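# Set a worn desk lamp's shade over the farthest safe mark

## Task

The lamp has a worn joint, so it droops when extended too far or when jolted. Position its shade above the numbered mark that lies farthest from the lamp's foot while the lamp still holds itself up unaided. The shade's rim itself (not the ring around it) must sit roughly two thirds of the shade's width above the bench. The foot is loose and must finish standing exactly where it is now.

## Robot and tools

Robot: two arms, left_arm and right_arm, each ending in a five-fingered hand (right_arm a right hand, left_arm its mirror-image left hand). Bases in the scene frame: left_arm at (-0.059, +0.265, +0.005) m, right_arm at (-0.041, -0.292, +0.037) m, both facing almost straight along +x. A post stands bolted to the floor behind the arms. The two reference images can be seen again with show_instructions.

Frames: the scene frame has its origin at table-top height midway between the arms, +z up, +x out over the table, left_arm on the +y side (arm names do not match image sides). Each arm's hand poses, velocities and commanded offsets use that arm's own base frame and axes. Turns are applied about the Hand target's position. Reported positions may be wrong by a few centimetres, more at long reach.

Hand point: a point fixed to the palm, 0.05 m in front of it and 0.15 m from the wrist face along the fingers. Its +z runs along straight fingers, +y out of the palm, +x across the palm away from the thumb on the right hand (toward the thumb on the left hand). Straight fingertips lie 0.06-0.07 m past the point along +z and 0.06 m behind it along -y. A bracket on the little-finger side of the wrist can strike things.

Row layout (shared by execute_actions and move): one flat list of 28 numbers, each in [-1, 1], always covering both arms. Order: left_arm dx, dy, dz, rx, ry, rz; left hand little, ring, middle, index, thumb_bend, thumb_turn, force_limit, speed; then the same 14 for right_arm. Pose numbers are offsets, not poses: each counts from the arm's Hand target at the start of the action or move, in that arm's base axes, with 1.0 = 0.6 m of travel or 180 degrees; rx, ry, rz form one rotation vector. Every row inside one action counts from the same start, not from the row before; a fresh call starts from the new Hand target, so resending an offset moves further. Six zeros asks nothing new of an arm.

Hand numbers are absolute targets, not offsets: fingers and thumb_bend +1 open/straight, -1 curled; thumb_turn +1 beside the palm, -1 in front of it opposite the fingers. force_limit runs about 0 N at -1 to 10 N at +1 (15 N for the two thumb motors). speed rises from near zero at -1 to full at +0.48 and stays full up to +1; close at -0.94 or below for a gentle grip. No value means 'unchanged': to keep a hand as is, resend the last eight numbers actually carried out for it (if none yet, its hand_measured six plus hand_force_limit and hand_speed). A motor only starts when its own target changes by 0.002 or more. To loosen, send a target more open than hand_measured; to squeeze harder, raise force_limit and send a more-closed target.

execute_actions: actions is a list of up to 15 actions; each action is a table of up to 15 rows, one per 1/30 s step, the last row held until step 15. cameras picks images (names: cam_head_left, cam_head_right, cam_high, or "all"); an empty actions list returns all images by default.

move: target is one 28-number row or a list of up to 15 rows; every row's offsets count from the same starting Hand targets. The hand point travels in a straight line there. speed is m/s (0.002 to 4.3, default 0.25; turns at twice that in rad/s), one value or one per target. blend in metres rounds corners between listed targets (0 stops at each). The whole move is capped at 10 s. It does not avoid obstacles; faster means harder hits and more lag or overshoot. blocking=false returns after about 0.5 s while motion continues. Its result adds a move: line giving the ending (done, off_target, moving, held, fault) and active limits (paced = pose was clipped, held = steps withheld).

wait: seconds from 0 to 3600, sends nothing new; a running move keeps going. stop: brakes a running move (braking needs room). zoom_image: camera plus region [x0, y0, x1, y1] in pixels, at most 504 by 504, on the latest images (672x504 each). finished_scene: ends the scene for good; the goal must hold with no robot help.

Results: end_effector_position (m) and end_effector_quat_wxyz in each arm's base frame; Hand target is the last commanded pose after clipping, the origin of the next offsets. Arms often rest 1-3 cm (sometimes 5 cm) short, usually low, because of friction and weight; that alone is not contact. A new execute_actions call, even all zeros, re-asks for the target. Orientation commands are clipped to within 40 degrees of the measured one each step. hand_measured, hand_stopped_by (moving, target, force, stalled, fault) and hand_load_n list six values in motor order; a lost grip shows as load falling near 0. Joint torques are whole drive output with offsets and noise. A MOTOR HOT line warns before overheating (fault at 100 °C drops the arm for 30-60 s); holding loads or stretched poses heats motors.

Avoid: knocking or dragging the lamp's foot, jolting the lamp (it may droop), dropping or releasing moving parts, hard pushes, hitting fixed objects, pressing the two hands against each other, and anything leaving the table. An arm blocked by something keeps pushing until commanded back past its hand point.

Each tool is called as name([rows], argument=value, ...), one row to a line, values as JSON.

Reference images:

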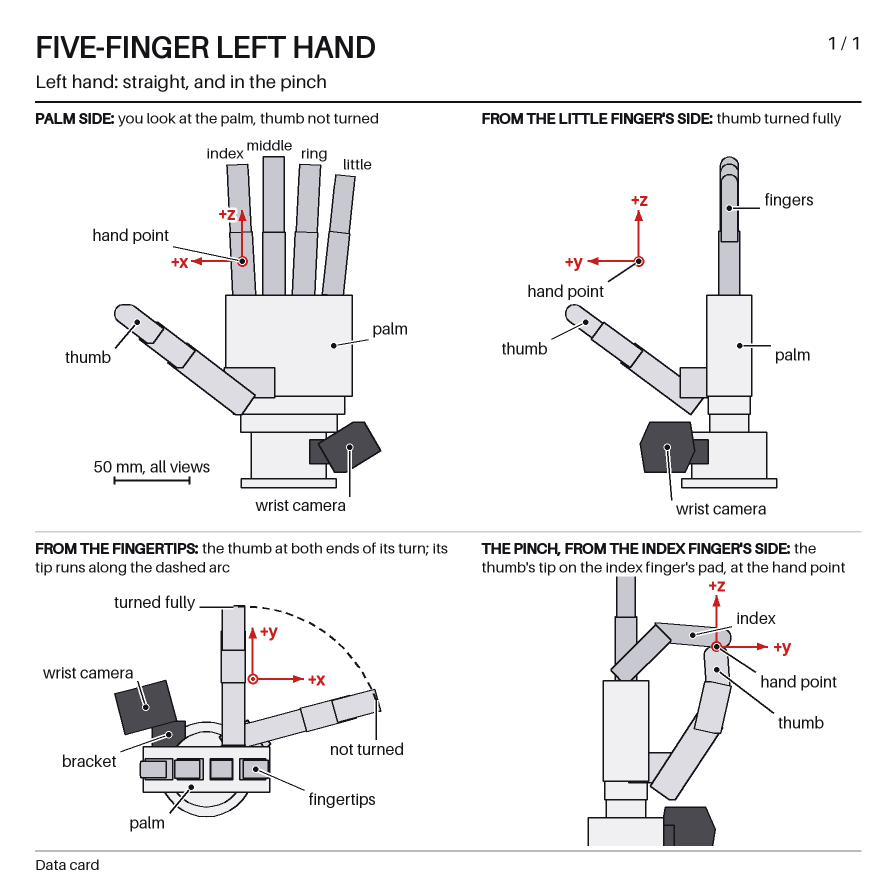

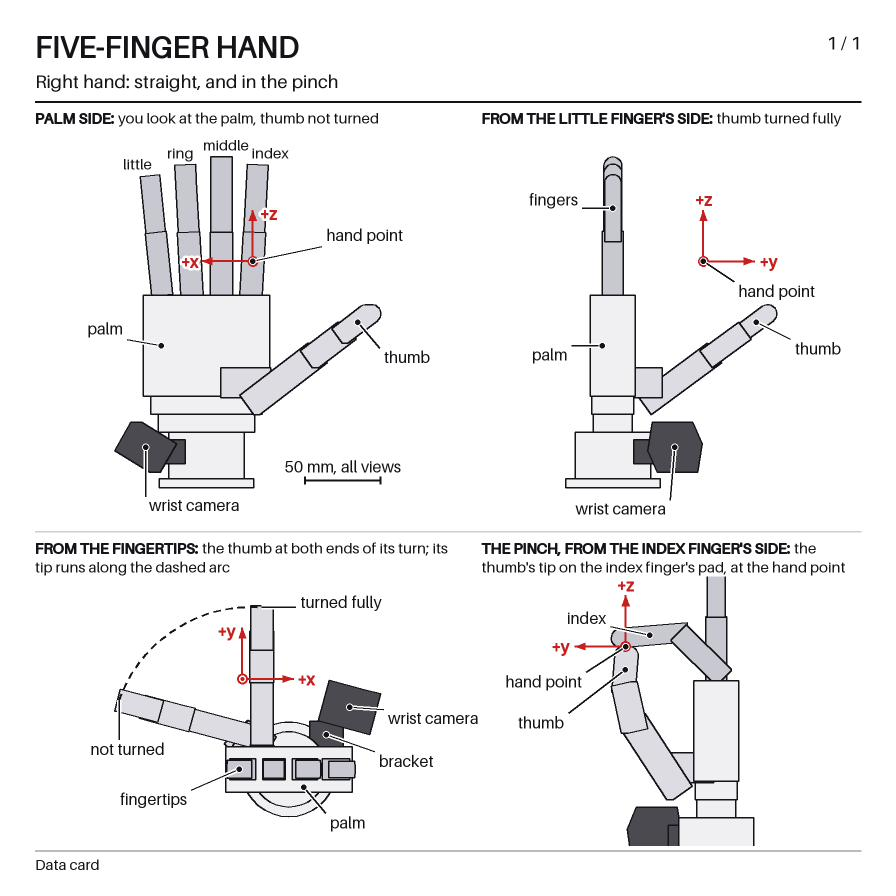

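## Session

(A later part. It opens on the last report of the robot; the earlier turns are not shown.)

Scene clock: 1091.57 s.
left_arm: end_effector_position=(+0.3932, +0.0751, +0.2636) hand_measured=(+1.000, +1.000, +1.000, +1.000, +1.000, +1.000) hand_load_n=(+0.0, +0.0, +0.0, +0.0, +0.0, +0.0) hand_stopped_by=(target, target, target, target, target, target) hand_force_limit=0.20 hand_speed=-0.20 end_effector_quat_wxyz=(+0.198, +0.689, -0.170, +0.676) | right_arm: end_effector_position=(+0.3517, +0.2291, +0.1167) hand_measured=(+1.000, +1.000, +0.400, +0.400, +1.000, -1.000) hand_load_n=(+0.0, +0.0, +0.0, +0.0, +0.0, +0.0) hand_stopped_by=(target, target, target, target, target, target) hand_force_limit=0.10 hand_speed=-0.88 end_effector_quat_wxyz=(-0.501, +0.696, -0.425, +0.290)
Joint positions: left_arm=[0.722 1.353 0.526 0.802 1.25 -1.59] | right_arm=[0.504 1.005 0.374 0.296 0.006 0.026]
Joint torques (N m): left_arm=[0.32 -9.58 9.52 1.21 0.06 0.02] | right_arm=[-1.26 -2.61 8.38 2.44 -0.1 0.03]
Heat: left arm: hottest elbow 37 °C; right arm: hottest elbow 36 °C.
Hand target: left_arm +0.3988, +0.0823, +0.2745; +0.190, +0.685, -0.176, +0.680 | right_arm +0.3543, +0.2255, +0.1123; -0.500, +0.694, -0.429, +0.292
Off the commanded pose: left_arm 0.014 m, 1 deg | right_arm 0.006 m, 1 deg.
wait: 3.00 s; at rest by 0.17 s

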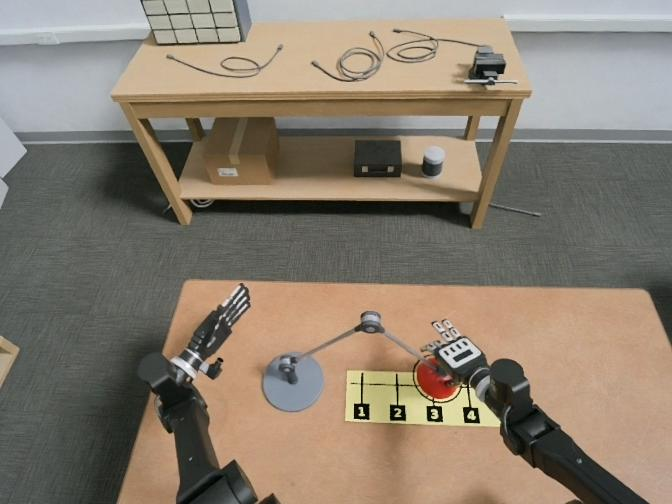

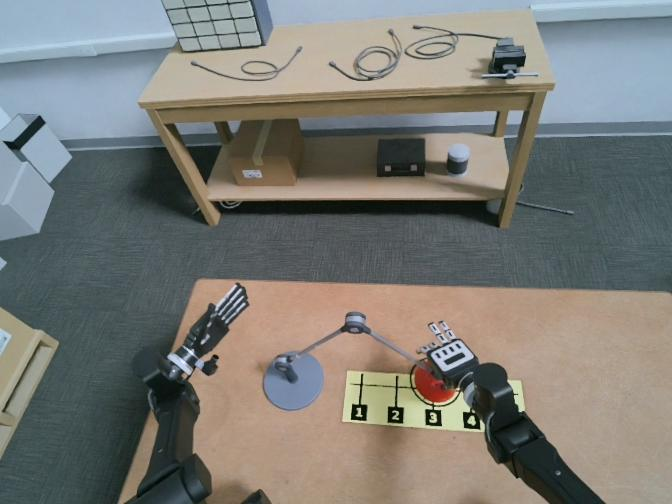

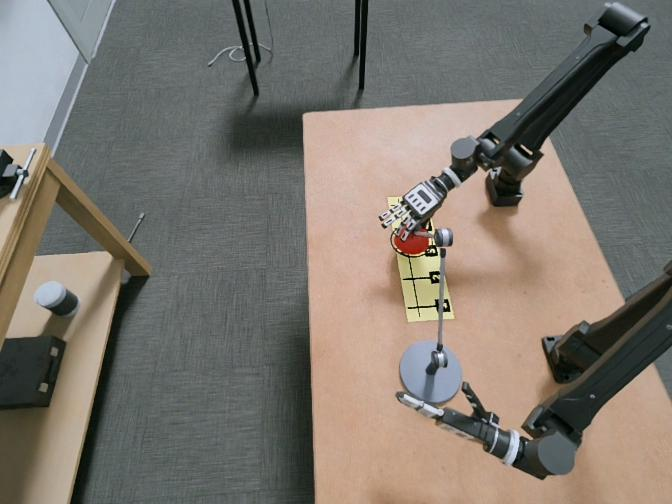

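move([
  [0,0,0,0,0,0,1,1,1,1,1,1,0.2,-0.2,0,0,0.17,0,0,0,1,1,0.4,0.4,1,-1,0.0,-0.85],
  [0,0,0,0,0,0,1,1,1,1,1,1,0.2,-0.2,-0.14,-0.15,0.23,0,0,0,1,1,0.4,0.4,1,-1,0.0,-0.85],
], speed=[0.05, 0.12], cameras=["all"])

zoom_image(camera="cam_high", region=[385, 210, 455, 270])

zoom_image(camera="cam_head_left", region=[405, 345, 475, 405])

zoom_image(camera="cam_high", region=[370, 310, 490, 430])

Scene clock: 1096.17 s.
left_arm: end_effector_position=(+0.3932, +0.0751, +0.2636) hand_measured=(+1.000, +1.000, +1.000, +1.000, +1.000, +1.000) hand_load_n=(+0.0, +0.0, +0.0, +0.0, +0.0, +0.0) hand_stopped_by=(target, target, target, target, target, target) hand_force_limit=0.20 hand_speed=-0.20 end_effector_quat_wxyz=(+0.198, +0.689, -0.170, +0.676) | right_arm: end_effector_position=(+0.2694, +0.1390, +0.2414) hand_measured=(+1.000, +1.000, +0.400, +0.400, +1.000, -1.000) hand_load_n=(+0.0, +0.0, +0.0, +0.0, +0.0, +0.0) hand_stopped_by=(target, target, target, target, target, target) hand_force_limit=0.00 hand_speed=-0.85 end_effector_quat_wxyz=(-0.499, +0.696, -0.430, +0.285)
Joint positions: left_arm=[0.722 1.353 0.526 0.802 1.25 -1.59] | right_arm=[0.226 0.393 0.526 -0.491 -0.256 -0.06]
Joint torques (N m): left_arm=[-0.32 -9.58 9.4 1.02 0.09 -0.02] | right_arm=[-2.02 1.2 12.38 1.24 -0.18 -0.03]
Heat: left arm: hottest elbow 37 °C; right arm: hottest elbow 36 °C.
Hand target: left_arm +0.3988, +0.0823, +0.2745; +0.190, +0.685, -0.176, +0.680 | right_arm +0.2703, +0.1355, +0.2504; -0.500, +0.694, -0.429, +0.292
Off the commanded pose: left_arm 0.014 m, 1 deg | right_arm 0.010 m, 1 deg.
move: done

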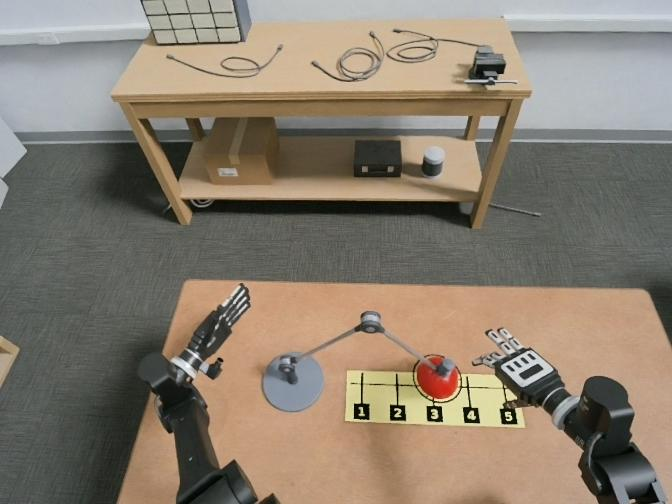

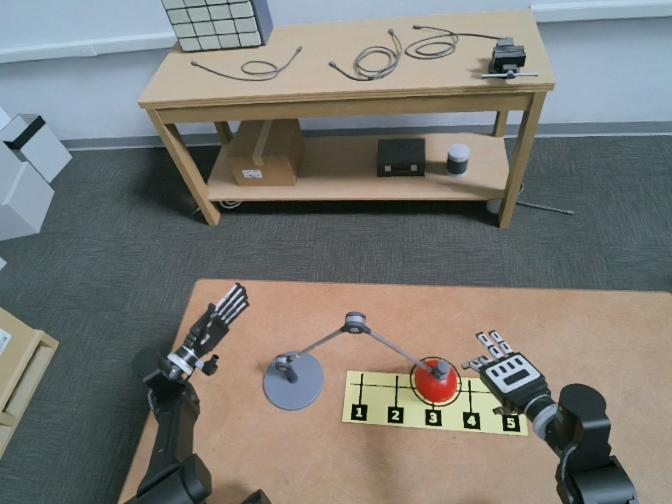

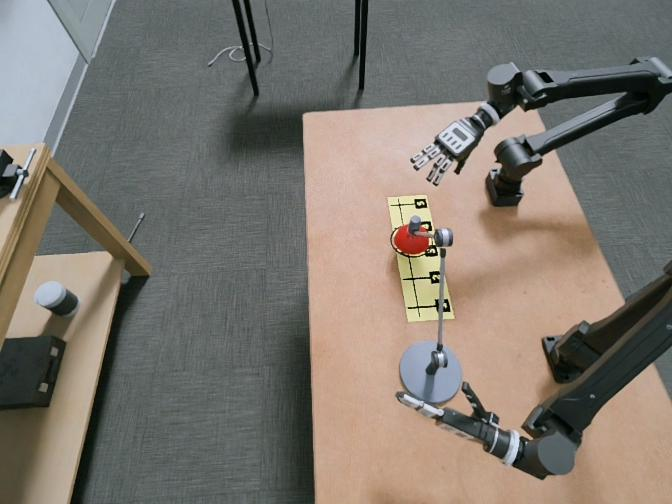

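Scaled by 7.200 from the camera's image (finer frame: 960x720).

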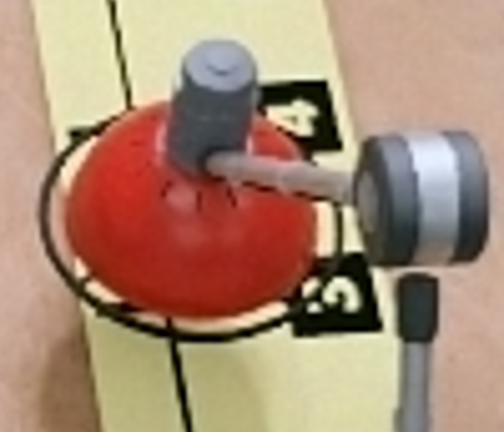

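Scaled by 7.200 from the camera's image (finer frame: 960x720).

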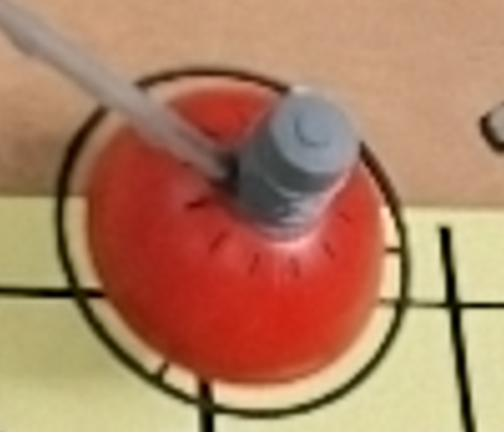

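Scaled by 4.200 from the camera's image (finer frame: 960x720).

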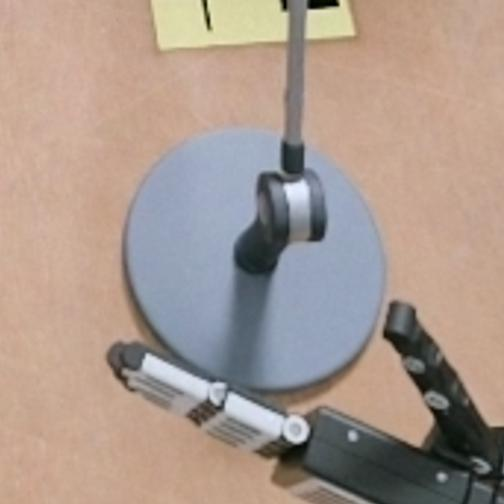

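wait(seconds=5, cameras=["all"])

zoom_image(camera="cam_high", region=[385, 210, 455, 270])

zoom_image(camera="cam_head_left", region=[405, 345, 475, 405])

Scene clock: 1101.93 s.
left_arm: end_effector_position=(+0.3932, +0.0751, +0.2636) hand_measured=(+1.000, +1.000, +1.000, +1.000, +1.000, +1.000) hand_load_n=(+0.0, +0.0, +0.0, +0.0, +0.0, +0.0) hand_stopped_by=(target, target, target, target, target, target) hand_force_limit=0.20 hand_speed=-0.20 end_effector_quat_wxyz=(+0.198, +0.689, -0.170, +0.676) | right_arm: end_effector_position=(+0.2694, +0.1389, +0.2414) hand_measured=(+1.000, +1.000, +0.400, +0.400, +1.000, -1.000) hand_load_n=(-0.5, +0.0, +0.0, +0.0, +0.0, +0.0) hand_stopped_by=(target, target, target, target, target, target) hand_force_limit=0.00 hand_speed=-0.85 end_effector_quat_wxyz=(-0.499, +0.696, -0.430, +0.285)
Joint positions: left_arm=[0.722 1.353 0.526 0.802 1.25 -1.59] | right_arm=[0.226 0.393 0.526 -0.491 -0.256 -0.06]
Joint torques (N m): left_arm=[0.21 -8.82 9.42 1.18 0.02 0.01] | right_arm=[-1.73 1.38 12.3 1.37 -0.26 -0.03]
Heat: left arm: hottest elbow 37 °C; right arm: hottest elbow 36 °C.
Hand target: left_arm +0.3988, +0.0823, +0.2745; +0.190, +0.685, -0.176, +0.680 | right_arm +0.2704, +0.1354, +0.2504; -0.500, +0.694, -0.429, +0.292
Off the commanded pose: left_arm 0.014 m, 1 deg | right_arm 0.010 m, 1 deg.
wait: 5.00 s; at rest from the start

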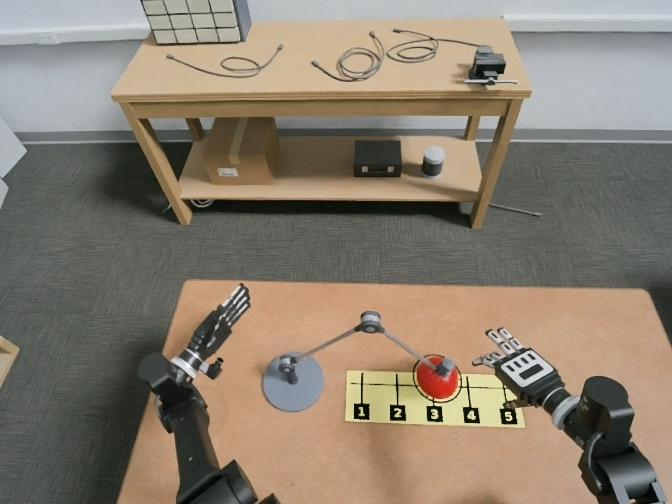

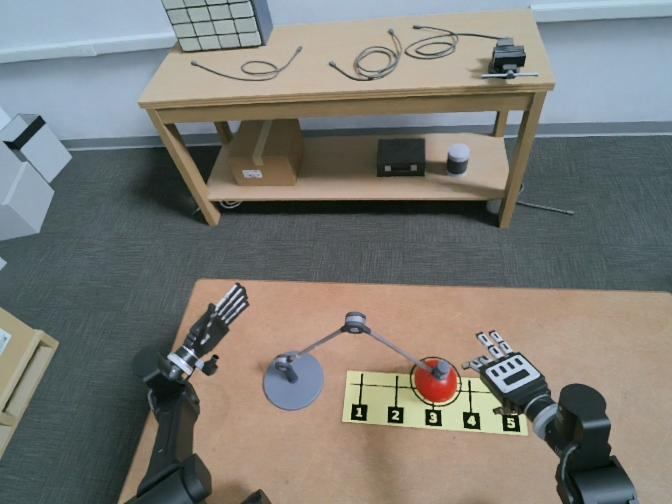

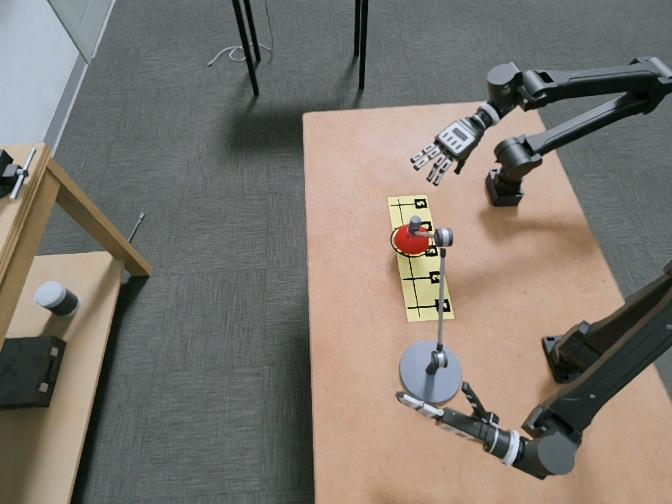

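Scaled by 7.200 from the camera's image (finer frame: 960x720).

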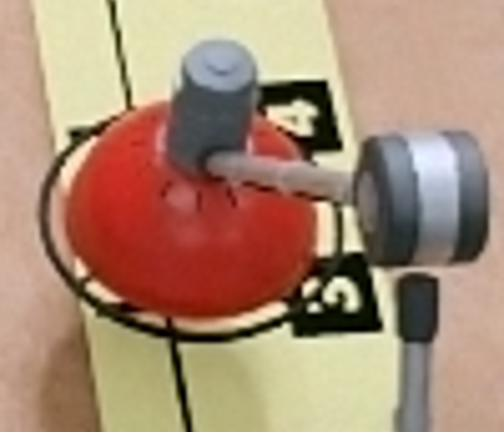

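Scaled by 7.200 from the camera's image (finer frame: 960x720).

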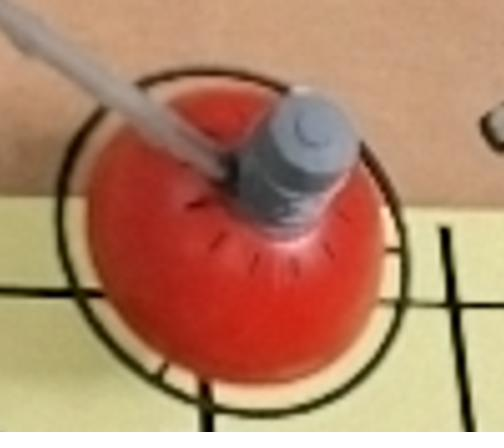

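finished_scene()

The scene is finished: the task was done.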